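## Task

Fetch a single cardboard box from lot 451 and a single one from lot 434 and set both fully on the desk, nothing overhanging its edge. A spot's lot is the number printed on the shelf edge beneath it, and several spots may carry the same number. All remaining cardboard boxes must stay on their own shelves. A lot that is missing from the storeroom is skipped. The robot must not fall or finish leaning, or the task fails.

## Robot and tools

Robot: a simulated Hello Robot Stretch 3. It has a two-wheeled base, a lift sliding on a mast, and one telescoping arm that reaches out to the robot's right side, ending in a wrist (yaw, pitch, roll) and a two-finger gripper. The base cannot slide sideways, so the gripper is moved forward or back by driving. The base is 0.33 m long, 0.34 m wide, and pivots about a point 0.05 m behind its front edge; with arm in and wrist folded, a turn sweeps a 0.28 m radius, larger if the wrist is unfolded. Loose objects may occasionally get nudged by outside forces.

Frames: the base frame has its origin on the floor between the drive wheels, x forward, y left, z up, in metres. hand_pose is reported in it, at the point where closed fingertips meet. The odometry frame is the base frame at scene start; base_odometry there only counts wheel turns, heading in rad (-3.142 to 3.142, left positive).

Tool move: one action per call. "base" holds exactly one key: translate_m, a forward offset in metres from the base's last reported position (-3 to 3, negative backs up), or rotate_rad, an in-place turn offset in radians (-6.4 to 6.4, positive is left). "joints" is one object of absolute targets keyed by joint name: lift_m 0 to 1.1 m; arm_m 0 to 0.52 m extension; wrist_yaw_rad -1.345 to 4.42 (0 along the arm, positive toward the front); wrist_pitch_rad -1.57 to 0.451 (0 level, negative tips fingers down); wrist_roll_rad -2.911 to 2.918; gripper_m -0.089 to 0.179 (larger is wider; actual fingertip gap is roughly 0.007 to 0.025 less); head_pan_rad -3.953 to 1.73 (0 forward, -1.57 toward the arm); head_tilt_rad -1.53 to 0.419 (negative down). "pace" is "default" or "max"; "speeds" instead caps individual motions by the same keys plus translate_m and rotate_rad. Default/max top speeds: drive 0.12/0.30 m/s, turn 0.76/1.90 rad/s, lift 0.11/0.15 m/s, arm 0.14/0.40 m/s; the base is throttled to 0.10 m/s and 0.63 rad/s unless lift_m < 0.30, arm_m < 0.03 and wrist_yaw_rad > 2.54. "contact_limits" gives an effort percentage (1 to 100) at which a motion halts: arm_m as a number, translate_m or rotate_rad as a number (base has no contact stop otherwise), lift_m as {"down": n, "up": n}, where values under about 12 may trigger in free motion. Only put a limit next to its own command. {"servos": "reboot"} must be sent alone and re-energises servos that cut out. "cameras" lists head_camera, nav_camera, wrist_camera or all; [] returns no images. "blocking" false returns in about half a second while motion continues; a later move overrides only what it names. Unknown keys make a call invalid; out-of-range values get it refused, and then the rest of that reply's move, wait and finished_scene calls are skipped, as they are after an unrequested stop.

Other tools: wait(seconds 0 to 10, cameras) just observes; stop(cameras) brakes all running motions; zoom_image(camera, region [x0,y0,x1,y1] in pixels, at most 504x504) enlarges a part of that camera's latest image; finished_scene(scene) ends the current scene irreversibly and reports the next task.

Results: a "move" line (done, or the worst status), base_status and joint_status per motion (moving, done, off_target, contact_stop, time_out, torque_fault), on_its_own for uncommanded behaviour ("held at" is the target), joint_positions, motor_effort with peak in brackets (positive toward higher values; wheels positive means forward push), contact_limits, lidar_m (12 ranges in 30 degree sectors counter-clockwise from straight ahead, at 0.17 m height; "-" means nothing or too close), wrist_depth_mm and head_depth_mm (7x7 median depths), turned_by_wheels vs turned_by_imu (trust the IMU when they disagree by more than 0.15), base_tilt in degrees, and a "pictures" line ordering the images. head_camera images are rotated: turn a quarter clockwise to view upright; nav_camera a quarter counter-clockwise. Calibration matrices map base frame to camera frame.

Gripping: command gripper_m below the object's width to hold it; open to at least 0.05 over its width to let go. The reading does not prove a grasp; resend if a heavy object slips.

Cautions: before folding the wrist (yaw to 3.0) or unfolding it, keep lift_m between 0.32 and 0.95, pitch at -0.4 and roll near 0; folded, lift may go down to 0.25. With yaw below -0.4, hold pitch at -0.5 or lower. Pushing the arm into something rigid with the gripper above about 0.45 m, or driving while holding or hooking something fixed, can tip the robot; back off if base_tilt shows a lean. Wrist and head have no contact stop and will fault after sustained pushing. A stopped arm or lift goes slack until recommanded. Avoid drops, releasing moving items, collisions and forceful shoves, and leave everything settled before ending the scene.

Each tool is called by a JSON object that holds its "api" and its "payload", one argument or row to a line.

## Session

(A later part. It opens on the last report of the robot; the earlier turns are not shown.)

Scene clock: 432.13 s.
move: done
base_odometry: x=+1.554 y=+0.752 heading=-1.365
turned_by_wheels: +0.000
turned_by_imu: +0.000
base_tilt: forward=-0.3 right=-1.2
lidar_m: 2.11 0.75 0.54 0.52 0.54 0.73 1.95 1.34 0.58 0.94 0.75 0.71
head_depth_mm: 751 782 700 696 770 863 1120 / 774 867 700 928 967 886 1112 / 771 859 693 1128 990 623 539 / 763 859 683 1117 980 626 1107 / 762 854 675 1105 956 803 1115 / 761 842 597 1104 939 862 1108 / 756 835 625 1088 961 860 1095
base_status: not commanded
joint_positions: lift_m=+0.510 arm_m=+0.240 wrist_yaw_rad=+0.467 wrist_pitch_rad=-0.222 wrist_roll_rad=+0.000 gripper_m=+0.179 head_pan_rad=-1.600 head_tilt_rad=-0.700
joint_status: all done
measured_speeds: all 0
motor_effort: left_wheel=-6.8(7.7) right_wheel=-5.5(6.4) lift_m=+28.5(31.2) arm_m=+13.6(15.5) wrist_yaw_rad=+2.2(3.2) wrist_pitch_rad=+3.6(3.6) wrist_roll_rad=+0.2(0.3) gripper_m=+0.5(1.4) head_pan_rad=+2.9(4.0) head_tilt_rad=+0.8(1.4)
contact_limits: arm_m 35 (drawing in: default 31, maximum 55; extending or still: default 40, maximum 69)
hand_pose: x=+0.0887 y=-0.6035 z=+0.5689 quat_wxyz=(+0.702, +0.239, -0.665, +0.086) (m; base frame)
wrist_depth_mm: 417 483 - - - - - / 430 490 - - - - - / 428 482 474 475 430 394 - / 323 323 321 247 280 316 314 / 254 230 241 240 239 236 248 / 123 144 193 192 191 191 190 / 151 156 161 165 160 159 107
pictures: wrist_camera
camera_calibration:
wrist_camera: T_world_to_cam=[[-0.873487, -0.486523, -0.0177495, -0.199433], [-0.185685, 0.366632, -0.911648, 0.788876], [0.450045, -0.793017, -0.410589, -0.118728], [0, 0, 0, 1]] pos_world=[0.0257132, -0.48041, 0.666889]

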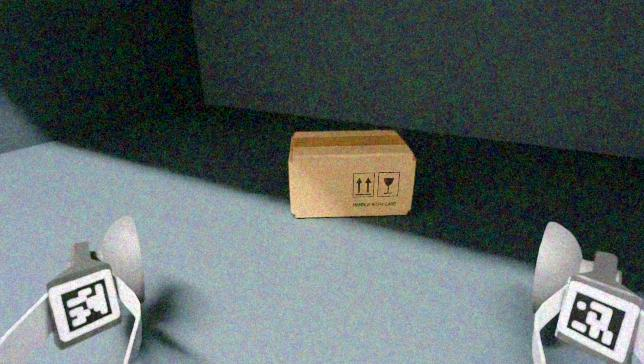

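{"api": "move", "payload": {
  "base": {"translate_m": -0.011},
  "cameras": []
}}

{"api": "move", "payload": {
  "base": {"translate_m": 0.058},
  "joints": {"arm_m": 0.354},
  "speeds": {"arm_m": 0.06, "translate_m": 0.03},
  "contact_limits": {"arm_m": 35},
  "cameras": ["wrist_camera"]
}}

Scene clock: 446.73 s.
move: done
base_odometry: x=+1.552 y=+0.763 heading=-1.365
turned_by_wheels: +0.000
turned_by_imu: +0.000
base_tilt: forward=-0.2 right=-1.3
lidar_m: 2.12 0.75 0.54 0.52 0.54 0.73 1.94 1.33 0.58 0.94 0.76 0.72
head_depth_mm: 751 756 677 672 743 847 1129 / 775 866 701 897 956 887 1107 / 772 864 693 1126 989 624 538 / 769 859 687 1120 977 627 1106 / 765 851 678 1110 975 799 1117 / 759 844 600 1100 938 862 1112 / 758 831 598 1096 962 859 1094
base_status: done
joint_positions: lift_m=+0.510 arm_m=+0.240 wrist_yaw_rad=+0.467 wrist_pitch_rad=-0.222 wrist_roll_rad=+0.000 gripper_m=+0.179 head_pan_rad=-1.600 head_tilt_rad=-0.700
joint_status: not commanded
measured_speeds: all 0
motor_effort: left_wheel=-7.4(10.9) right_wheel=-6.1(9.8) lift_m=+26.1(27.8) arm_m=+13.8(14.2) wrist_yaw_rad=+1.8(2.9) wrist_pitch_rad=+3.5(3.7) wrist_roll_rad=+0.0(0.3) gripper_m=+0.2(1.1) head_pan_rad=+3.3(3.9) head_tilt_rad=+0.4(1.0)
contact_limits: arm_m 35 (drawing in: default 31, maximum 55; extending or still: default 40, maximum 69)
hand_pose: x=+0.0887 y=-0.6035 z=+0.5689 quat_wxyz=(+0.702, +0.239, -0.665, +0.086) (m; base frame)
wrist_depth_mm: 424 491 - - - - - / 432 502 - - - - - / 439 485 475 270 395 397 - / 326 321 320 253 298 315 313 / 256 230 241 240 239 238 238 / 123 144 193 192 192 191 190 / 152 156 161 166 160 160 107
pictures: none
No camera images: "cameras" was empty.

Scene clock: 449.33 s.
move: done
base_odometry: x=+1.564 y=+0.706 heading=-1.365
turned_by_wheels: +0.000
turned_by_imu: +0.000
base_tilt: forward=-0.4 right=-1.3
lidar_m: 2.11 0.75 0.54 0.52 0.54 0.73 1.94 1.35 0.61 0.94 0.68 0.69
head_depth_mm: 777 853 709 794 881 868 1116 / 772 863 705 1066 998 886 1122 / 770 860 691 1129 991 635 538 / 768 853 685 1121 973 829 1125 / 763 852 612 1113 936 866 1118 / 760 845 593 1097 953 863 1110 / 756 830 659 1092 959 856 1092
base_status: done
joint_positions: lift_m=+0.510 arm_m=+0.354 wrist_yaw_rad=+0.467 wrist_pitch_rad=-0.222 wrist_roll_rad=+0.000 gripper_m=+0.179 head_pan_rad=-1.600 head_tilt_rad=-0.700
joint_status: all done
measured_speeds: all 0
motor_effort: left_wheel=+7.7(9.3) right_wheel=+2.4(9.8) lift_m=+25.1(27.2) arm_m=+12.8(14.9) wrist_yaw_rad=+1.3(3.7) wrist_pitch_rad=+3.5(3.6) wrist_roll_rad=+0.0(0.3) gripper_m=+0.1(1.3) head_pan_rad=+3.1(3.9) head_tilt_rad=+0.1(1.0)
contact_limits: arm_m 35 (drawing in: default 31, maximum 55; extending or still: default 40, maximum 69)
hand_pose: x=+0.0887 y=-0.7175 z=+0.5689 quat_wxyz=(+0.702, +0.239, -0.665, +0.086) (m; base frame)
wrist_depth_mm: 379 441 - - - - - / 386 464 - - - - - / 398 442 431 - - - - / 323 323 318 316 314 294 290 / 241 228 164 141 155 237 246 / 123 144 132 132 133 190 189 / 151 156 143 143 146 154 107
pictures: wrist_camera
camera_calibration:
wrist_camera: T_world_to_cam=[[-0.873448, -0.486592, -0.0177847, -0.254916], [-0.185678, 0.366618, -0.911655, 0.830669], [0.450125, -0.792981, -0.410571, -0.209125], [0, 0, 0, 1]] pos_world=[0.0257131, -0.59441, 0.666889]

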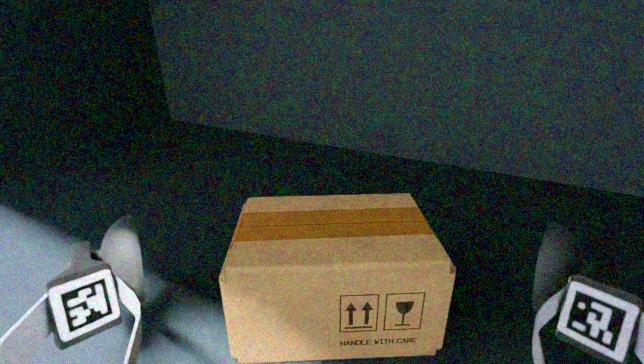

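Excellent alignment. Grip.

{"api": "move", "payload": {
  "joints": {"gripper_m": 0.058},
  "cameras": []
}}

{"api": "move", "payload": {
  "joints": {"lift_m": 0.575},
  "speeds": {"lift_m": 0.05},
  "cameras": ["wrist_camera"]
}}

Scene clock: 455.77 s.
move: done
base_odometry: x=+1.564 y=+0.706 heading=-1.365
turned_by_wheels: +0.000
turned_by_imu: +0.000
base_tilt: forward=-0.2 right=-1.1
lidar_m: 2.11 0.75 0.54 0.52 0.54 0.73 1.94 1.35 0.61 0.94 0.68 0.68
head_depth_mm: 779 850 709 798 884 866 1113 / 773 866 701 1062 994 885 1122 / 771 857 692 1127 987 632 538 / 766 857 685 1121 981 828 1124 / 762 851 613 1108 937 868 1120 / 759 841 594 1102 946 862 1105 / 756 830 659 1092 960 861 1094
base_status: not commanded
joint_positions: lift_m=+0.510 arm_m=+0.354 wrist_yaw_rad=+0.468 wrist_pitch_rad=-0.221 wrist_roll_rad=+0.000 gripper_m=+0.059 head_pan_rad=-1.600 head_tilt_rad=-0.700
joint_status: all done
measured_speeds: all 0
motor_effort: left_wheel=+7.7(8.1) right_wheel=+2.1(3.6) lift_m=+22.7(23.6) arm_m=+2.4(6.4) wrist_yaw_rad=+2.4(3.5) wrist_pitch_rad=+3.4(3.7) wrist_roll_rad=-0.2(0.3) gripper_m=-13.2(85.4) head_pan_rad=+3.4(3.9) head_tilt_rad=+0.1(0.9)
contact_limits: arm_m 35 (drawing in: default 31, maximum 55; extending or still: default 40, maximum 69)
hand_pose: x=+0.0889 y=-0.7175 z=+0.5690 quat_wxyz=(+0.702, +0.239, -0.665, +0.087) (m; base frame)
wrist_depth_mm: 377 442 - - - - - / 384 457 - - - - - / 400 439 436 - - - - / 323 322 319 317 314 295 288 / 242 241 149 141 147 237 236 / 194 193 135 136 134 183 189 / 166 124 148 148 148 126 164
pictures: none
No camera images: "cameras" was empty.

Scene clock: 457.60 s.
move: done
base_odometry: x=+1.564 y=+0.706 heading=-1.365
turned_by_wheels: +0.000
turned_by_imu: +0.000
base_tilt: forward=-0.2 right=-1.3
lidar_m: 2.12 0.75 0.54 0.52 0.54 0.73 1.95 1.35 0.60 0.94 0.68 0.68
head_depth_mm: 778 849 709 797 884 866 1118 / 773 865 700 1063 996 882 1068 / 771 859 692 1126 695 581 1105 / 765 855 682 1118 689 875 1127 / 763 852 614 1106 892 869 1114 / 761 841 595 1100 938 865 1109 / 759 831 658 1088 964 856 1095
base_status: not commanded
joint_positions: lift_m=+0.575 arm_m=+0.354 wrist_yaw_rad=+0.468 wrist_pitch_rad=-0.223 wrist_roll_rad=+0.000 gripper_m=+0.059 head_pan_rad=-1.600 head_tilt_rad=-0.700
joint_status: all done
measured_speeds: all 0
motor_effort: left_wheel=+7.4(8.1) right_wheel=+2.1(3.5) lift_m=+31.1(34.1) arm_m=-2.0(2.3) wrist_yaw_rad=+2.3(2.7) wrist_pitch_rad=+3.8(4.0) wrist_roll_rad=-0.2(0.3) gripper_m=-13.1(13.8) head_pan_rad=+3.1(3.9) head_tilt_rad=+0.2(0.9)
contact_limits: arm_m 35 (drawing in: default 31, maximum 55; extending or still: default 40, maximum 69)
hand_pose: x=+0.0888 y=-0.7173 z=+0.6335 quat_wxyz=(+0.702, +0.240, -0.665, +0.086) (m; base frame)
wrist_depth_mm: 376 446 - - - - - / 386 459 - - - - - / 397 472 - - - - - / 410 453 469 179 - - - / 358 358 150 142 149 319 - / 288 275 135 135 134 271 283 / 248 224 145 146 147 221 236
pictures: wrist_camera
camera_calibration:
wrist_camera: T_world_to_cam=[[-0.873148, -0.487129, -0.0178478, -0.253957], [-0.186555, 0.367766, -0.911014, 0.89], [0.450345, -0.79212, -0.41199, -0.181021], [0, 0, 0, 1]] pos_world=[0.0258132, -0.594411, 0.731691]

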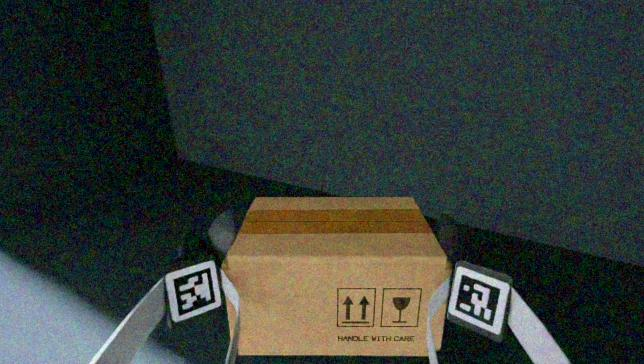

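{"api": "move", "payload": {
  "joints": {"arm_m": 0.0},
  "cameras": []
}}

{"api": "move", "payload": {
  "joints": {"wrist_yaw_rad": 1.6, "lift_m": 0.6},
  "speeds": {"wrist_yaw_rad": 1.0},
  "cameras": []
}}

{"api": "move", "payload": {
  "base": {"translate_m": -1.2},
  "cameras": ["wrist_camera"]
}}

{"api": "move", "payload": {
  "base": {"translate_m": -0.54},
  "joints": {"lift_m": 0.86},
  "cameras": []
}}

{"api": "move", "payload": {
  "base": {"rotate_rad": -1.571},
  "cameras": ["wrist_camera"]
}}

Scene clock: 481.50 s.
move: done
base_odometry: x=+1.564 y=+0.706 heading=-1.365
turned_by_wheels: +0.000
turned_by_imu: +0.000
base_tilt: forward=-0.4 right=-1.2
lidar_m: 2.12 0.75 0.54 0.52 0.54 0.73 1.94 1.35 0.61 0.94 0.68 0.69
head_depth_mm: 778 851 709 797 882 867 1121 / 772 865 701 1063 999 888 1121 / 769 859 693 1126 986 880 1129 / 766 855 685 1117 977 877 1124 / 765 854 614 1107 976 829 649 / 760 844 594 1095 964 843 1072 / 758 835 660 1095 962 859 1093
base_status: not commanded
joint_positions: lift_m=+0.575 arm_m=+0.001 wrist_yaw_rad=+0.468 wrist_pitch_rad=-0.224 wrist_roll_rad=+0.000 gripper_m=+0.059 head_pan_rad=-1.600 head_tilt_rad=-0.700
joint_status: all done
measured_speeds: all 0
motor_effort: left_wheel=+7.4(8.2) right_wheel=+2.8(3.7) lift_m=+30.9(32.0) arm_m=-12.9(14.4) wrist_yaw_rad=+2.0(2.6) wrist_pitch_rad=+4.0(4.0) wrist_roll_rad=+0.0(0.4) gripper_m=-13.3(14.0) head_pan_rad=+3.2(3.7) head_tilt_rad=-1.0(1.7)
hand_pose: x=+0.0888 y=-0.3638 z=+0.6333 quat_wxyz=(+0.702, +0.240, -0.665, +0.086) (m; base frame)
wrist_depth_mm: 421 455 - - - - - / 762 464 - - - - - / 760 478 - - - - - / - 483 479 476 470 473 464 / - 530 149 142 149 354 354 / - 123 135 135 134 273 283 / 886 123 144 146 145 - 246
pictures: none
No camera images: "cameras" was empty.

Scene clock: 483.30 s.
move: done
base_odometry: x=+1.564 y=+0.706 heading=-1.365
turned_by_wheels: +0.000
turned_by_imu: +0.000
base_tilt: forward=-0.2 right=-1.2
lidar_m: 2.12 0.75 0.54 0.52 0.54 0.73 1.94 1.35 0.61 0.94 0.68 0.68
head_depth_mm: 778 848 710 799 883 868 1112 / 771 865 701 1066 998 888 1119 / 770 862 692 1128 987 880 1129 / 768 858 683 1114 979 875 1121 / 764 849 613 1109 976 870 1120 / 761 845 596 1103 967 865 1114 / 756 832 661 1090 960 859 1095
base_status: not commanded
joint_positions: lift_m=+0.600 arm_m=+0.001 wrist_yaw_rad=+1.597 wrist_pitch_rad=-0.224 wrist_roll_rad=+0.000 gripper_m=+0.059 head_pan_rad=-1.600 head_tilt_rad=-0.700
joint_status: all done
measured_speeds: all 0
motor_effort: left_wheel=+7.2(8.1) right_wheel=+2.9(3.3) lift_m=+31.4(34.3) arm_m=-10.4(12.9) wrist_yaw_rad=+1.6(5.4) wrist_pitch_rad=+4.1(4.2) wrist_roll_rad=-0.2(0.3) gripper_m=-13.7(13.8) head_pan_rad=+2.9(3.5) head_tilt_rad=-0.8(1.8)
hand_pose: x=+0.2230 y=-0.1392 z=+0.6582 quat_wxyz=(+0.547, +0.558, -0.433, +0.448) (m; base frame)
wrist_depth_mm: - - - - - - - / - - - - - - - / - - - - - - - / - - - - - - 423 / - - 150 142 149 - 448 / - 123 135 135 135 125 467 / - 864 146 146 147 122 506
pictures: none
No camera images: "cameras" was empty.

Scene clock: 496.43 s.
move: done
base_odometry: x=+1.318 y=+1.881 heading=-1.364
turned_by_wheels: +0.000
turned_by_imu: -0.001
base_tilt: forward=-0.3 right=-1.2
lidar_m: 2.07 0.72 0.52 0.50 0.52 0.70 1.16 1.20 1.62 0.52 0.99 0.88
head_depth_mm: 2671 2874 2682 2167 1702 1396 1188 / 411 449 2534 2077 1691 1396 1181 / 632 622 612 597 728 1288 1159 / 781 873 684 989 976 875 1128 / 778 856 677 1111 973 871 1121 / 776 851 667 1101 969 866 1116 / 771 844 659 1092 960 859 1104
base_status: done
joint_positions: lift_m=+0.600 arm_m=+0.001 wrist_yaw_rad=+1.597 wrist_pitch_rad=-0.224 wrist_roll_rad=+0.000 gripper_m=+0.059 head_pan_rad=-1.600 head_tilt_rad=-0.700
joint_status: not commanded
measured_speeds: all 0
motor_effort: left_wheel=-1.3(10.3) right_wheel=-10.1(14.3) lift_m=+25.2(32.0) arm_m=+2.2(11.3) wrist_yaw_rad=+1.3(4.2) wrist_pitch_rad=+4.1(4.2) wrist_roll_rad=-0.1(0.4) gripper_m=-13.5(14.1) head_pan_rad=+2.2(3.6) head_tilt_rad=-2.0(2.8)
hand_pose: x=+0.2230 y=-0.1392 z=+0.6582 quat_wxyz=(+0.547, +0.558, -0.433, +0.448) (m; base frame)
wrist_depth_mm: - - - - - - - / - - - - - - - / - - - - - - - / - - - - - - - / - - 149 141 149 - - / - 124 135 135 135 122 - / - 856 146 146 147 125 -
pictures: wrist_camera
camera_calibration:
wrist_camera: T_world_to_cam=[[0.0673579, -0.997569, -0.0178706, -0.135474], [-0.413293, -0.0115951, -0.910524, 0.722393], [0.908104, 0.0687168, -0.413069, 0.245132], [0, 0, 0, 1]] pos_world=[0.0850798, -0.143613, 0.756592]

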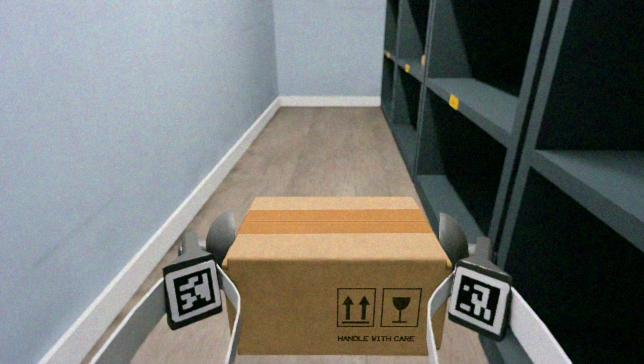

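Scene clock: 502.97 s.
move: done
base_odometry: x=+1.207 y=+2.409 heading=-1.364
turned_by_wheels: +0.000
turned_by_imu: +0.000
base_tilt: forward=-0.3 right=-1.3
lidar_m: 2.03 0.72 0.52 0.50 0.51 0.65 0.62 0.65 0.87 2.31 0.65 1.35
head_depth_mm: 1553 1544 1531 1536 1516 1432 - / 2169 2172 2120 1981 1687 1464 - / 2727 2974 2813 2158 1670 1457 - / 2719 3033 2885 2120 1658 1366 - / 2709 3014 2848 2078 1655 1362 1218 / 2701 2958 2852 2091 1632 1354 1211 / 2676 2947 2794 2060 1542 1296 -
base_status: done
joint_positions: lift_m=+0.860 arm_m=+0.001 wrist_yaw_rad=+1.597 wrist_pitch_rad=-0.225 wrist_roll_rad=+0.000 gripper_m=+0.059 head_pan_rad=-1.600 head_tilt_rad=-0.700
joint_status: all done
measured_speeds: all 0
motor_effort: left_wheel=-1.8(10.1) right_wheel=-10.0(14.4) lift_m=+31.7(34.2) arm_m=+8.3(8.6) wrist_yaw_rad=+2.1(3.3) wrist_pitch_rad=+4.1(4.3) wrist_roll_rad=+0.2(0.3) gripper_m=-13.1(13.9) head_pan_rad=+2.3(3.5) head_tilt_rad=-2.7(3.4)
hand_pose: x=+0.2230 y=-0.1392 z=+0.9182 quat_wxyz=(+0.547, +0.559, -0.433, +0.448) (m; base frame)
wrist_depth_mm: - - - - - - - / - - - - - - - / - - - - - - - / - - - - - - - / - - 150 141 149 857 - / - - 135 135 134 122 - / - - 146 146 147 - -
pictures: none
No camera images: "cameras" was empty.

Scene clock: 506.57 s.
move: done
base_odometry: x=+1.207 y=+2.409 heading=-2.935
turned_by_wheels: -1.571
turned_by_imu: -1.546
base_tilt: forward=-0.3 right=-1.3
lidar_m: 2.43 0.64 1.36 1.93 0.70 0.52 0.50 0.52 0.65 0.62 0.65 0.89
head_depth_mm: 503 562 641 739 878 1010 - / 501 562 638 735 872 1004 - / 499 560 635 732 867 970 - / 499 557 633 729 863 966 - / 497 555 630 729 859 1052 1187 / 497 553 627 721 857 1046 1166 / 495 552 625 719 850 1037 -
base_status: done
joint_positions: lift_m=+0.860 arm_m=+0.001 wrist_yaw_rad=+1.597 wrist_pitch_rad=-0.225 wrist_roll_rad=+0.000 gripper_m=+0.059 head_pan_rad=-1.600 head_tilt_rad=-0.700
joint_status: not commanded
measured_speeds: all 0
motor_effort: left_wheel=+7.5(12.0) right_wheel=-10.6(13.6) lift_m=+31.3(31.9) arm_m=+3.8(9.9) wrist_yaw_rad=+1.9(3.0) wrist_pitch_rad=+4.1(4.2) wrist_roll_rad=+0.0(0.4) gripper_m=-13.3(13.9) head_pan_rad=+2.4(3.2) head_tilt_rad=-3.3(3.7)
hand_pose: x=+0.2230 y=-0.1392 z=+0.9182 quat_wxyz=(+0.547, +0.559, -0.433, +0.448) (m; base frame)
wrist_depth_mm: - - - - - - 618 / - - - - - - 614 / - - - - - - 610 / - - - - - - 606 / - - 150 141 149 - 602 / - - 135 135 135 122 600 / - 123 147 146 147 126 602
pictures: wrist_camera
camera_calibration:
wrist_camera: T_world_to_cam=[[0.067577, -0.997554, -0.0178755, -0.13084], [-0.413488, -0.0116964, -0.910435, 0.959041], [0.907999, 0.0689157, -0.413267, 0.352768], [0, 0, 0, 1]] pos_world=[0.08508, -0.143614, 1.01659]

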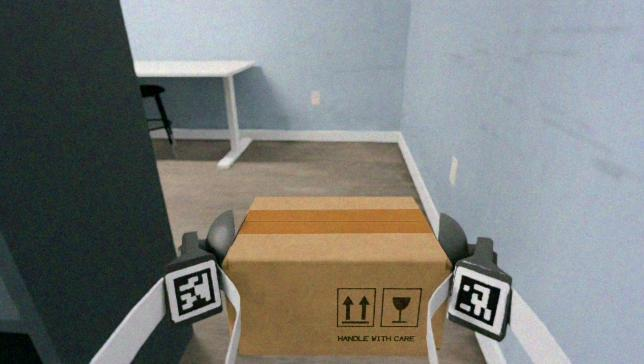

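{"api": "move", "payload": {
  "base": {"translate_m": 0.96},
  "cameras": []
}}

{"api": "move", "payload": {
  "base": {"translate_m": 0.947},
  "cameras": []
}}

{"api": "move", "payload": {
  "base": {"rotate_rad": 1.571},
  "cameras": ["head_camera", "nav_camera"]
}}

Scene clock: 524.53 s.
move: done
base_odometry: x=+0.268 y=+2.212 heading=-2.935
turned_by_wheels: +0.000
turned_by_imu: +0.000
base_tilt: forward=-0.2 right=-1.2
lidar_m: 2.30 2.00 2.74 0.39 0.41 0.56 1.45 0.88 0.65 0.63 0.65 0.89
head_depth_mm: 504 562 638 742 876 1013 - / 503 562 638 737 873 1008 - / 500 558 634 734 871 974 - / 498 557 633 729 864 970 - / 498 555 629 725 861 1057 1187 / 496 555 628 725 855 1046 1167 / 495 551 626 721 851 1037 -
base_status: done
joint_positions: lift_m=+0.860 arm_m=+0.001 wrist_yaw_rad=+1.597 wrist_pitch_rad=-0.225 wrist_roll_rad=+0.000 gripper_m=+0.059 head_pan_rad=-1.600 head_tilt_rad=-0.700
joint_status: not commanded
measured_speeds: all 0
motor_effort: left_wheel=+2.8(11.8) right_wheel=+7.0(10.5) lift_m=+29.8(31.6) arm_m=-11.4(13.4) wrist_yaw_rad=+1.9(3.4) wrist_pitch_rad=+4.1(4.2) wrist_roll_rad=-0.2(0.4) gripper_m=-13.7(13.9) head_pan_rad=+2.2(3.2) head_tilt_rad=-3.7(4.7)
hand_pose: x=+0.2230 y=-0.1392 z=+0.9182 quat_wxyz=(+0.547, +0.559, -0.433, +0.448) (m; base frame)
wrist_depth_mm: - - - - - - 614 / - - - - - - 614 / - - - - - - 608 / - - - - - - 605 / - - 149 141 149 - 607 / - 124 135 135 134 122 602 / - - 147 146 147 125 598
pictures: none
No camera images: "cameras" was empty.

Scene clock: 535.13 s.
move: done
base_odometry: x=-0.659 y=+2.018 heading=-2.935
turned_by_wheels: +0.000
turned_by_imu: +0.000
base_tilt: forward=-0.3 right=-1.2
lidar_m: 1.36 1.20 1.55 3.57 1.31 1.01 2.38 0.89 0.65 0.63 0.65 0.89
head_depth_mm: 505 563 641 740 879 1014 - / 503 561 638 736 874 1000 - / 501 559 634 736 873 970 - / 499 558 634 732 867 968 - / 499 557 631 727 861 1055 1186 / 497 555 629 726 857 1045 1171 / 496 552 626 723 853 1045 -
base_status: done
joint_positions: lift_m=+0.860 arm_m=+0.001 wrist_yaw_rad=+1.597 wrist_pitch_rad=-0.225 wrist_roll_rad=+0.000 gripper_m=+0.059 head_pan_rad=-1.600 head_tilt_rad=-0.700
joint_status: not commanded
measured_speeds: all 0
motor_effort: left_wheel=+3.2(11.9) right_wheel=+7.4(11.4) lift_m=+29.0(30.4) arm_m=-10.0(12.5) wrist_yaw_rad=+0.8(3.7) wrist_pitch_rad=+4.1(4.2) wrist_roll_rad=+0.2(0.3) gripper_m=-13.5(14.1) head_pan_rad=+2.2(2.9) head_tilt_rad=-4.9(5.7)
hand_pose: x=+0.2230 y=-0.1392 z=+0.9182 quat_wxyz=(+0.547, +0.559, -0.433, +0.448) (m; base frame)
wrist_depth_mm: - - - - - - 614 / - - - - - - 617 / - - - - - - 614 / - - - - - - 607 / - - 150 141 149 - 608 / - 124 135 135 134 122 603 / - - 146 146 148 125 600
pictures: none
No camera images: "cameras" was empty.

Scene clock: 538.73 s.
move: done
base_odometry: x=-0.659 y=+2.018 heading=-1.364
turned_by_wheels: +1.571
turned_by_imu: +1.546
base_tilt: forward=-0.3 right=-1.3
lidar_m: 3.63 1.33 1.01 2.39 0.90 0.65 0.63 0.65 0.87 1.36 1.20 1.55
head_depth_mm: 1140 1278 1420 1535 1523 1434 - / 1134 1271 1443 1666 1683 1466 - / 1141 1263 1436 1655 1669 1454 - / 1126 1255 1419 1652 1677 1367 - / 1122 1255 1419 1645 1665 1365 1211 / 1120 1252 1411 1625 1640 1356 1211 / 1114 1239 1407 1619 1621 1346 -
base_status: done
joint_positions: lift_m=+0.860 arm_m=+0.001 wrist_yaw_rad=+1.597 wrist_pitch_rad=-0.225 wrist_roll_rad=+0.000 gripper_m=+0.059 head_pan_rad=-1.600 head_tilt_rad=-0.700
joint_status: not commanded
measured_speeds: all 0
motor_effort: left_wheel=-7.8(12.7) right_wheel=+9.4(12.7) lift_m=+29.2(30.3) arm_m=-12.4(13.5) wrist_yaw_rad=+2.1(3.4) wrist_pitch_rad=+4.1(4.3) wrist_roll_rad=+0.0(0.3) gripper_m=-13.4(13.9) head_pan_rad=+2.1(2.8) head_tilt_rad=-5.2(5.5)
hand_pose: x=+0.2230 y=-0.1392 z=+0.9182 quat_wxyz=(+0.547, +0.559, -0.433, +0.448) (m; base frame)
wrist_depth_mm: - - - - - - - / - - - - - - - / - - - - - - - / - - - - - - - / - - 150 141 149 - - / - 124 135 135 134 - - / - - 146 146 147 - -
pictures: head_camera (sideways), nav_camera (sideways)
camera_calibration:
head_camera: T_world_to_cam=[[-0.0286954, 0.603622, -0.796754, 1.05207], [0.996623, -0.0440714, -0.0692824, 0.0836677], [-0.0769344, -0.796052, -0.600319, 0.737285], [0, 0, 0, 1]] pos_world=[0.00352707, -0.0444495, 1.28665]
nav_camera: T_world_to_cam=[[-0.00116147, -0.623843, 0.781549, -0.97364], [-0.999919, 0.010643, 0.0070094, 0.0471506], [-0.0126908, -0.781477, -0.623805, 0.765098], [0, 0, 0, 1]] pos_world=[0.0557256, -0.00999318, 1.23789]

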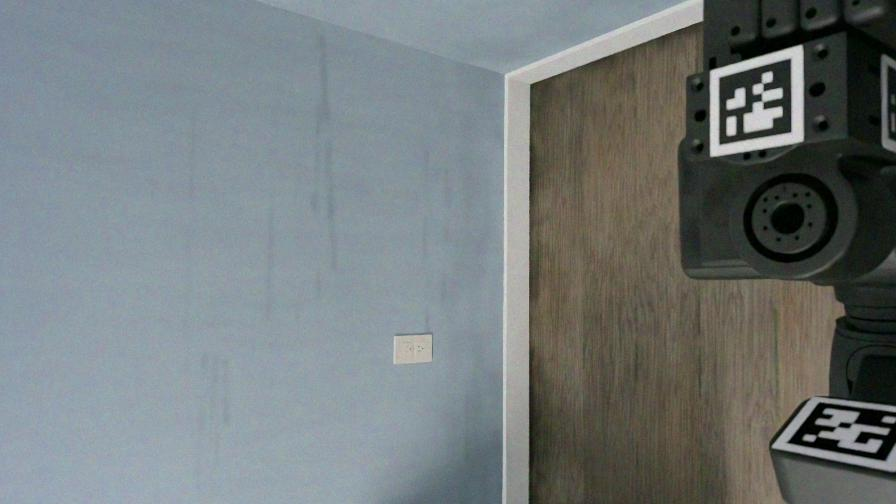

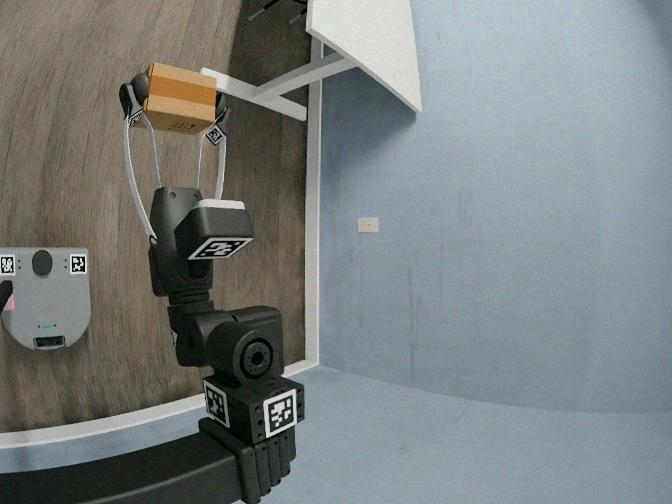

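{"api": "move", "payload": {
  "base": {"translate_m": 1.25},
  "cameras": ["head_camera"]
}}

{"api": "move", "payload": {
  "joints": {"wrist_yaw_rad": 0.0},
  "speeds": {"wrist_yaw_rad": 1.0},
  "cameras": ["head_camera", "wrist_camera"]
}}

Scene clock: 558.90 s.
move: done
base_odometry: x=-0.403 y=+0.794 heading=-1.365
turned_by_wheels: +0.000
turned_by_imu: +0.000
base_tilt: forward=-0.4 right=-1.4
lidar_m: 2.41 1.35 0.98 0.94 0.97 1.94 1.87 1.93 0.99 0.82 0.77 1.85
head_depth_mm: 1123 1259 1344 967 836 1473 - / 1122 1247 1324 966 831 1459 - / 1114 1246 1315 952 818 1452 - / 1109 1242 1291 941 812 1372 - / 1108 1232 1281 935 812 1365 1212 / 1101 1228 1260 929 805 1331 1208 / 1100 1221 1258 918 796 1289 -
base_status: done
joint_positions: lift_m=+0.860 arm_m=+0.001 wrist_yaw_rad=+1.597 wrist_pitch_rad=-0.225 wrist_roll_rad=+0.000 gripper_m=+0.059 head_pan_rad=-1.600 head_tilt_rad=-0.700
joint_status: not commanded
measured_speeds: all 0
motor_effort: left_wheel=+3.9(8.8) right_wheel=+6.4(14.7) lift_m=+27.9(29.4) arm_m=-12.7(13.4) wrist_yaw_rad=+2.3(3.8) wrist_pitch_rad=+4.1(4.2) wrist_roll_rad=-0.1(0.3) gripper_m=-12.9(13.9) head_pan_rad=+1.9(2.9) head_tilt_rad=-5.5(6.7)
hand_pose: x=+0.2230 y=-0.1392 z=+0.9182 quat_wxyz=(+0.547, +0.559, -0.433, +0.448) (m; base frame)
wrist_depth_mm: - - - - - - - / - - - - - - - / - - - - - - - / - - - - - - - / - - 149 142 149 - - / - 124 135 135 134 - - / - - 146 146 147 - -
pictures: head_camera (sideways)
camera_calibration:
head_camera: T_world_to_cam=[[-0.0286903, 0.603685, -0.796707, 1.05201], [0.996624, -0.044066, -0.0692794, 0.0836642], [-0.0769306, -0.796004, -0.600382, 0.737368], [0, 0, 0, 1]] pos_world=[0.00352709, -0.0444492, 1.28665]

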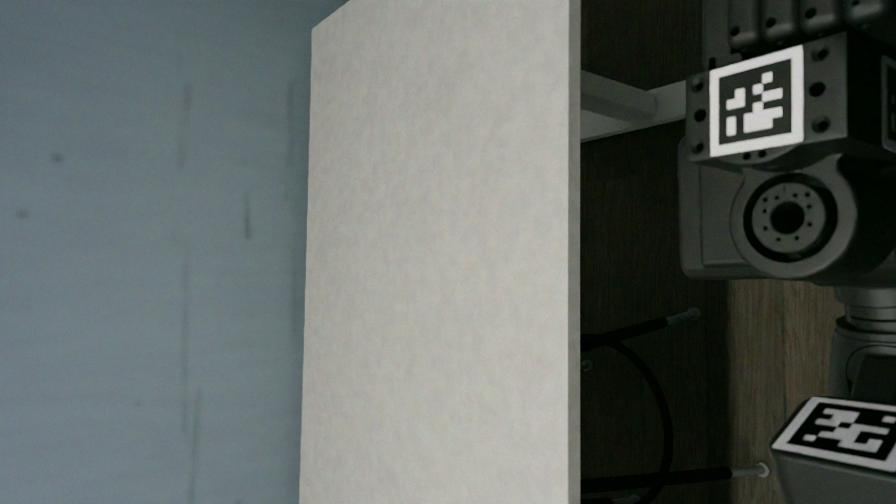

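Scene clock: 561.17 s.
move: done
base_odometry: x=-0.403 y=+0.794 heading=-1.365
turned_by_wheels: +0.000
turned_by_imu: +0.000
base_tilt: forward=-0.3 right=-1.3
lidar_m: 2.41 1.35 0.98 0.94 0.97 1.94 1.86 1.93 0.98 0.82 0.77 1.84
head_depth_mm: 1128 1258 1360 972 835 1473 - / 1123 1252 1333 960 829 1468 - / 1118 1249 1311 956 769 371 - / 1110 1246 1294 945 469 305 - / 1103 1237 1283 938 755 1301 1162 / 1096 1236 1261 925 805 1329 1160 / 1100 1218 1247 916 799 1289 1154
base_status: not commanded
joint_positions: lift_m=+0.860 arm_m=+0.001 wrist_yaw_rad=+0.003 wrist_pitch_rad=-0.225 wrist_roll_rad=+0.000 gripper_m=+0.059 head_pan_rad=-1.600 head_tilt_rad=-0.700
joint_status: all done
measured_speeds: all 0
motor_effort: left_wheel=+3.7(4.4) right_wheel=+6.3(7.2) lift_m=+27.7(28.4) arm_m=-12.7(13.2) wrist_yaw_rad=-3.2(6.8) wrist_pitch_rad=+4.1(4.2) wrist_roll_rad=+0.2(0.3) gripper_m=-13.3(14.1) head_pan_rad=+2.0(2.5) head_tilt_rad=-5.3(6.5)
hand_pose: x=-0.0208 y=-0.3900 z=+0.9182 quat_wxyz=(+0.703, +0.080, -0.702, -0.078) (m; base frame)
wrist_depth_mm: - - - - - - - / - - - - - - - / - - - - - - - / 571 - - - - - - / - - 150 141 149 - - / - - 135 135 134 122 - / - 124 146 146 147 126 -
pictures: head_camera (sideways), wrist_camera
camera_calibration:
head_camera: T_world_to_cam=[[-0.0286903, 0.603685, -0.796707, 1.05201], [0.996624, -0.044066, -0.0692794, 0.0836642], [-0.0769306, -0.796004, -0.600382, 0.737368], [0, 0, 0, 1]] pos_world=[0.00352709, -0.0444492, 1.28665]
wrist_camera: T_world_to_cam=[[-0.99887, -0.0440277, -0.017917, -0.0148494], [-0.00190167, 0.413645, -0.910436, 1.02978], [0.0474957, -0.909373, -0.413261, 0.191919], [0, 0, 0, 1]] pos_world=[-0.0219896, -0.252089, 1.01659]

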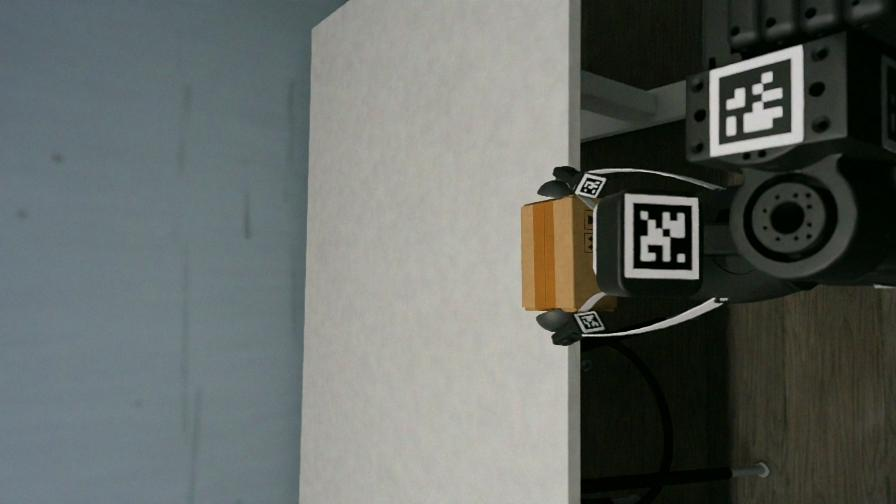

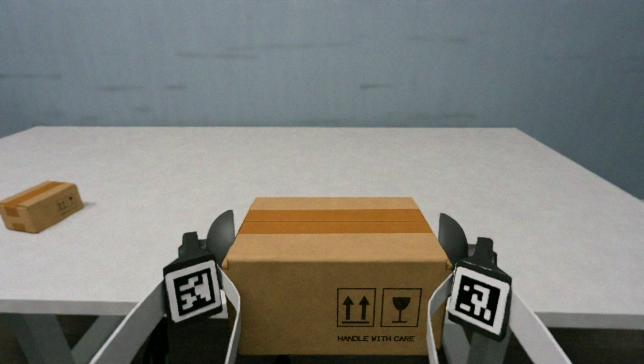

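{"api": "move", "payload": {
  "joints": {"arm_m": 0.34},
  "cameras": []
}}

{"api": "move", "payload": {
  "joints": {"lift_m": 0.735},
  "cameras": ["wrist_camera"]
}}

{"api": "move", "payload": {
  "joints": {"lift_m": 0.694},
  "speeds": {"lift_m": 0.03},
  "contact_limits": {"lift_m": {"down": 14}},
  "cameras": ["wrist_camera"]
}}

Scene clock: 571.77 s.
move: done
base_odometry: x=-0.403 y=+0.794 heading=-1.365
turned_by_wheels: +0.000
turned_by_imu: +0.000
base_tilt: forward=-0.2 right=-1.2
lidar_m: 2.41 1.35 0.98 0.94 0.97 1.94 1.86 1.93 0.99 0.82 0.77 1.84
head_depth_mm: 1125 1261 1345 967 300 - 1163 / 1121 1260 1329 375 338 1355 1181 / 1113 1251 494 517 823 1379 1170 / 1109 1234 568 523 816 1373 1164 / 1112 1239 1280 934 811 1359 1168 / 1100 1231 1262 929 805 1317 1161 / 1098 1225 1250 917 798 1295 1153
base_status: not commanded
joint_positions: lift_m=+0.860 arm_m=+0.340 wrist_yaw_rad=+0.003 wrist_pitch_rad=-0.225 wrist_roll_rad=+0.000 gripper_m=+0.059 head_pan_rad=-1.600 head_tilt_rad=-0.700
joint_status: all done
measured_speeds: all 0
motor_effort: left_wheel=+3.6(4.3) right_wheel=+6.3(7.4) lift_m=+27.2(28.1) arm_m=+13.1(15.3) wrist_yaw_rad=-3.3(4.5) wrist_pitch_rad=+4.1(4.2) wrist_roll_rad=+0.0(0.4) gripper_m=-13.5(13.7) head_pan_rad=+1.2(2.3) head_tilt_rad=-5.3(6.2)
hand_pose: x=-0.0208 y=-0.7294 z=+0.9182 quat_wxyz=(+0.703, +0.081, -0.702, -0.079) (m; base frame)
wrist_depth_mm: - - - - - - - / - - - - - - - / - - - - - - - / - - - - - - - / - - 150 141 149 - - / - - 135 135 135 122 - / - - 144 146 145 - -
pictures: none
No camera images: "cameras" was empty.

Scene clock: 573.73 s.
move: done
base_odometry: x=-0.403 y=+0.794 heading=-1.365
turned_by_wheels: +0.000
turned_by_imu: +0.000
base_tilt: forward=-0.1 right=-1.1
lidar_m: 2.41 1.35 0.98 0.94 0.97 1.94 1.86 1.92 0.99 0.82 0.77 1.84
head_depth_mm: 1123 1259 1351 970 836 1399 324 / 1117 1250 1334 963 774 365 321 / 1116 1245 1311 571 560 1350 1176 / 1115 1240 1297 640 762 1377 1174 / 1101 1240 1282 899 810 1363 1166 / 1102 1232 1266 928 802 1327 1159 / 1094 1230 1249 919 794 1287 1159
base_status: not commanded
joint_positions: lift_m=+0.735 arm_m=+0.340 wrist_yaw_rad=+0.003 wrist_pitch_rad=-0.225 wrist_roll_rad=+0.000 gripper_m=+0.059 head_pan_rad=-1.600 head_tilt_rad=-0.700
joint_status: all done
measured_speeds: all 0
motor_effort: left_wheel=+4.1(4.3) right_wheel=+7.1(7.3) lift_m=+24.6(26.7) arm_m=+9.8(13.1) wrist_yaw_rad=-2.5(4.5) wrist_pitch_rad=+4.1(4.2) wrist_roll_rad=+0.1(0.3) gripper_m=-13.3(13.8) head_pan_rad=+1.4(2.1) head_tilt_rad=-5.3(5.9)
hand_pose: x=-0.0208 y=-0.7294 z=+0.7931 quat_wxyz=(+0.703, +0.081, -0.702, -0.079) (m; base frame)
wrist_depth_mm: - - - - - - - / - - - - - - - / - - - - - - - / - - - - - - - / - - 150 142 149 - - / - - 135 135 134 123 - / - - 144 146 145 - -
pictures: wrist_camera
camera_calibration:
wrist_camera: T_world_to_cam=[[-0.99887, -0.0440241, -0.0179207, -0.0320266], [-0.00190116, 0.413728, -0.910398, 1.05638], [0.0474938, -0.909335, -0.413344, -0.168283], [0, 0, 0, 1]] pos_world=[-0.0219896, -0.591489, 0.891592]

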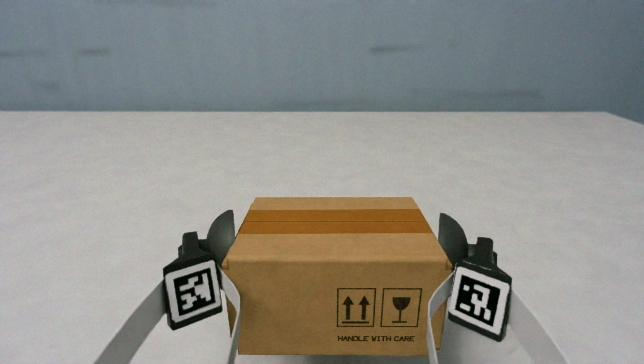

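Scene clock: 575.53 s.
move: done
base_odometry: x=-0.403 y=+0.794 heading=-1.365
turned_by_wheels: +0.000
turned_by_imu: +0.000
base_tilt: forward=-0.3 right=-1.1
lidar_m: 2.41 1.35 0.98 0.94 0.97 1.94 1.86 1.93 0.98 0.82 0.77 1.84
head_depth_mm: 1124 1267 1350 968 837 1401 1167 / 1125 1252 1328 959 806 420 347 / 1116 1251 1313 955 552 1322 1168 / 1111 1239 1297 859 612 1379 1176 / 1106 1232 1280 933 810 1364 1161 / 1100 1235 1261 927 806 1324 1159 / 1105 1226 1256 919 798 1294 1156
base_status: not commanded
joint_positions: lift_m=+0.694 arm_m=+0.340 wrist_yaw_rad=+0.003 wrist_pitch_rad=-0.215 wrist_roll_rad=+0.000 gripper_m=+0.059 head_pan_rad=-1.600 head_tilt_rad=-0.700
joint_status: all done
measured_speeds: all 0
motor_effort: left_wheel=+3.4(4.5) right_wheel=+6.4(7.3) lift_m=+22.4(26.4) arm_m=+7.0(10.0) wrist_yaw_rad=-2.6(4.4) wrist_pitch_rad=+2.3(4.2) wrist_roll_rad=+0.2(0.3) gripper_m=-13.2(13.6) head_pan_rad=+1.6(2.5) head_tilt_rad=-4.5(5.8)
contact_limits: lift_m down 14 (down: maximum 72; up: maximum 65)
hand_pose: x=-0.0208 y=-0.7302 z=+0.7545 quat_wxyz=(+0.703, +0.077, -0.703, -0.075) (m; base frame)
wrist_depth_mm: - - - - - - - / - - - - - - - / - - - - - - - / - - - 184 - - - / - - 148 148 147 - - / - - 134 137 134 123 - / - - 146 148 147 - -
pictures: wrist_camera
camera_calibration:
wrist_camera: T_world_to_cam=[[-0.99887, -0.0442004, -0.0174939, -0.033202], [-0.00190258, 0.404889, -0.914364, 1.01802], [0.0474984, -0.913297, -0.404515, -0.194491], [0, 0, 0, 1]] pos_world=[-0.0219896, -0.591279, 0.851582]

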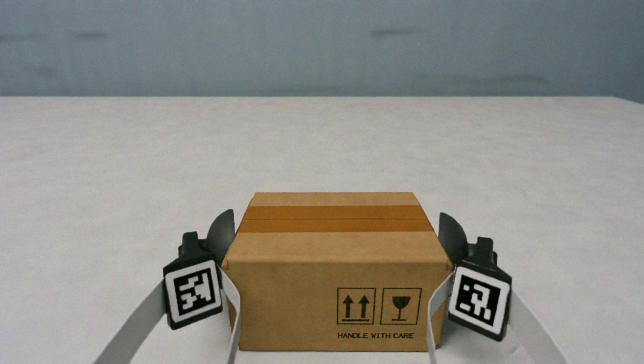

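Contact. Release.

{"api": "move", "payload": {
  "joints": {"gripper_m": 0.15},
  "cameras": []
}}

{"api": "move", "payload": {
  "joints": {"arm_m": 0.05},
  "cameras": ["wrist_camera"]
}}

Scene clock: 582.53 s.
move: done
base_odometry: x=-0.403 y=+0.794 heading=-1.365
turned_by_wheels: +0.000
turned_by_imu: +0.000
base_tilt: forward=-0.3 right=-1.2
lidar_m: 2.40 1.35 0.98 0.94 0.97 1.94 1.86 1.92 0.98 0.82 0.77 1.85
head_depth_mm: 1127 1266 1352 970 833 1395 1164 / 1122 1255 1329 956 804 420 347 / 1116 1251 1316 953 551 1317 1172 / 1111 1249 1295 863 612 1373 1168 / 1109 1240 1277 929 808 1361 1163 / 1107 1231 1263 921 804 1330 1163 / 1100 1226 1250 920 798 1297 1156
base_status: not commanded
joint_positions: lift_m=+0.694 arm_m=+0.340 wrist_yaw_rad=+0.002 wrist_pitch_rad=-0.215 wrist_roll_rad=+0.000 gripper_m=+0.150 head_pan_rad=-1.600 head_tilt_rad=-0.700
joint_status: all done
measured_speeds: all 0
motor_effort: left_wheel=+3.6(4.6) right_wheel=+6.8(7.1) lift_m=+24.8(25.1) arm_m=+0.0(2.7) wrist_yaw_rad=-3.1(4.2) wrist_pitch_rad=+2.2(2.3) wrist_roll_rad=-0.1(0.3) gripper_m=+0.4(81.2) head_pan_rad=+1.6(2.1) head_tilt_rad=-4.6(5.3)
contact_limits: lift_m down 14 (down: maximum 72; up: maximum 65)
hand_pose: x=-0.0209 y=-0.7302 z=+0.7546 quat_wxyz=(+0.703, +0.077, -0.703, -0.075) (m; base frame)
wrist_depth_mm: - - - - - - - / - - - - - - - / - - - - - - - / - - - - - - - / - 146 147 147 146 142 - / - 125 136 136 135 124 - / - 118 145 147 144 - 110
pictures: none
No camera images: "cameras" was empty.

Scene clock: 585.90 s.
move: done
base_odometry: x=-0.403 y=+0.794 heading=-1.365
turned_by_wheels: +0.000
turned_by_imu: +0.000
base_tilt: forward=-0.4 right=-1.2
lidar_m: 2.40 1.35 0.98 0.94 0.97 1.94 1.86 1.93 0.99 0.82 0.77 1.85
head_depth_mm: 1127 1260 1355 967 835 1396 1188 / 1119 1253 1326 962 830 1360 352 / 1115 1244 1310 953 819 1341 337 / 1105 1244 1295 879 815 446 363 / 1104 1237 1285 929 809 1308 1142 / 1105 1234 1264 925 805 1324 1165 / 1095 1224 1247 914 798 1286 1151
base_status: not commanded
joint_positions: lift_m=+0.694 arm_m=+0.050 wrist_yaw_rad=+0.002 wrist_pitch_rad=-0.215 wrist_roll_rad=+0.000 gripper_m=+0.150 head_pan_rad=-1.600 head_tilt_rad=-0.700
joint_status: all done
measured_speeds: all 0
motor_effort: left_wheel=+3.8(4.4) right_wheel=+6.5(7.5) lift_m=+30.1(31.2) arm_m=-12.9(14.6) wrist_yaw_rad=-2.3(4.0) wrist_pitch_rad=+2.3(2.4) wrist_roll_rad=-0.1(0.3) gripper_m=+0.3(1.3) head_pan_rad=+1.3(2.2) head_tilt_rad=-4.2(5.2)
contact_limits: lift_m down 14 (down: maximum 72; up: maximum 65)
hand_pose: x=-0.0209 y=-0.4402 z=+0.7546 quat_wxyz=(+0.703, +0.077, -0.703, -0.075) (m; base frame)
wrist_depth_mm: - - - - - - - / - - - - - - - / - - - 401 - - - / - - - - - - - / - 146 - - - 142 - / - 125 - - - 124 - / 113 974 - - - 967 114
pictures: wrist_camera
camera_calibration:
wrist_camera: T_world_to_cam=[[-0.998898, -0.0435315, -0.0175257, -0.0201553], [-0.00159688, 0.404783, -0.914411, 0.900614], [0.0468997, -0.913376, -0.404406, 0.0702355], [0, 0, 0, 1]] pos_world=[-0.021989, -0.301279, 0.851582]

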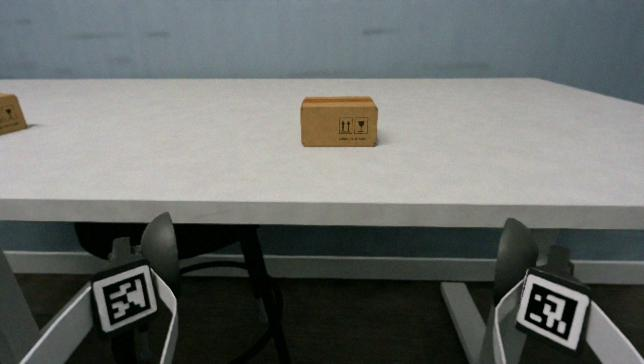

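{"api": "finished_scene", "payload": {
  "scene": 2
}}

The scene is finished: the task was done.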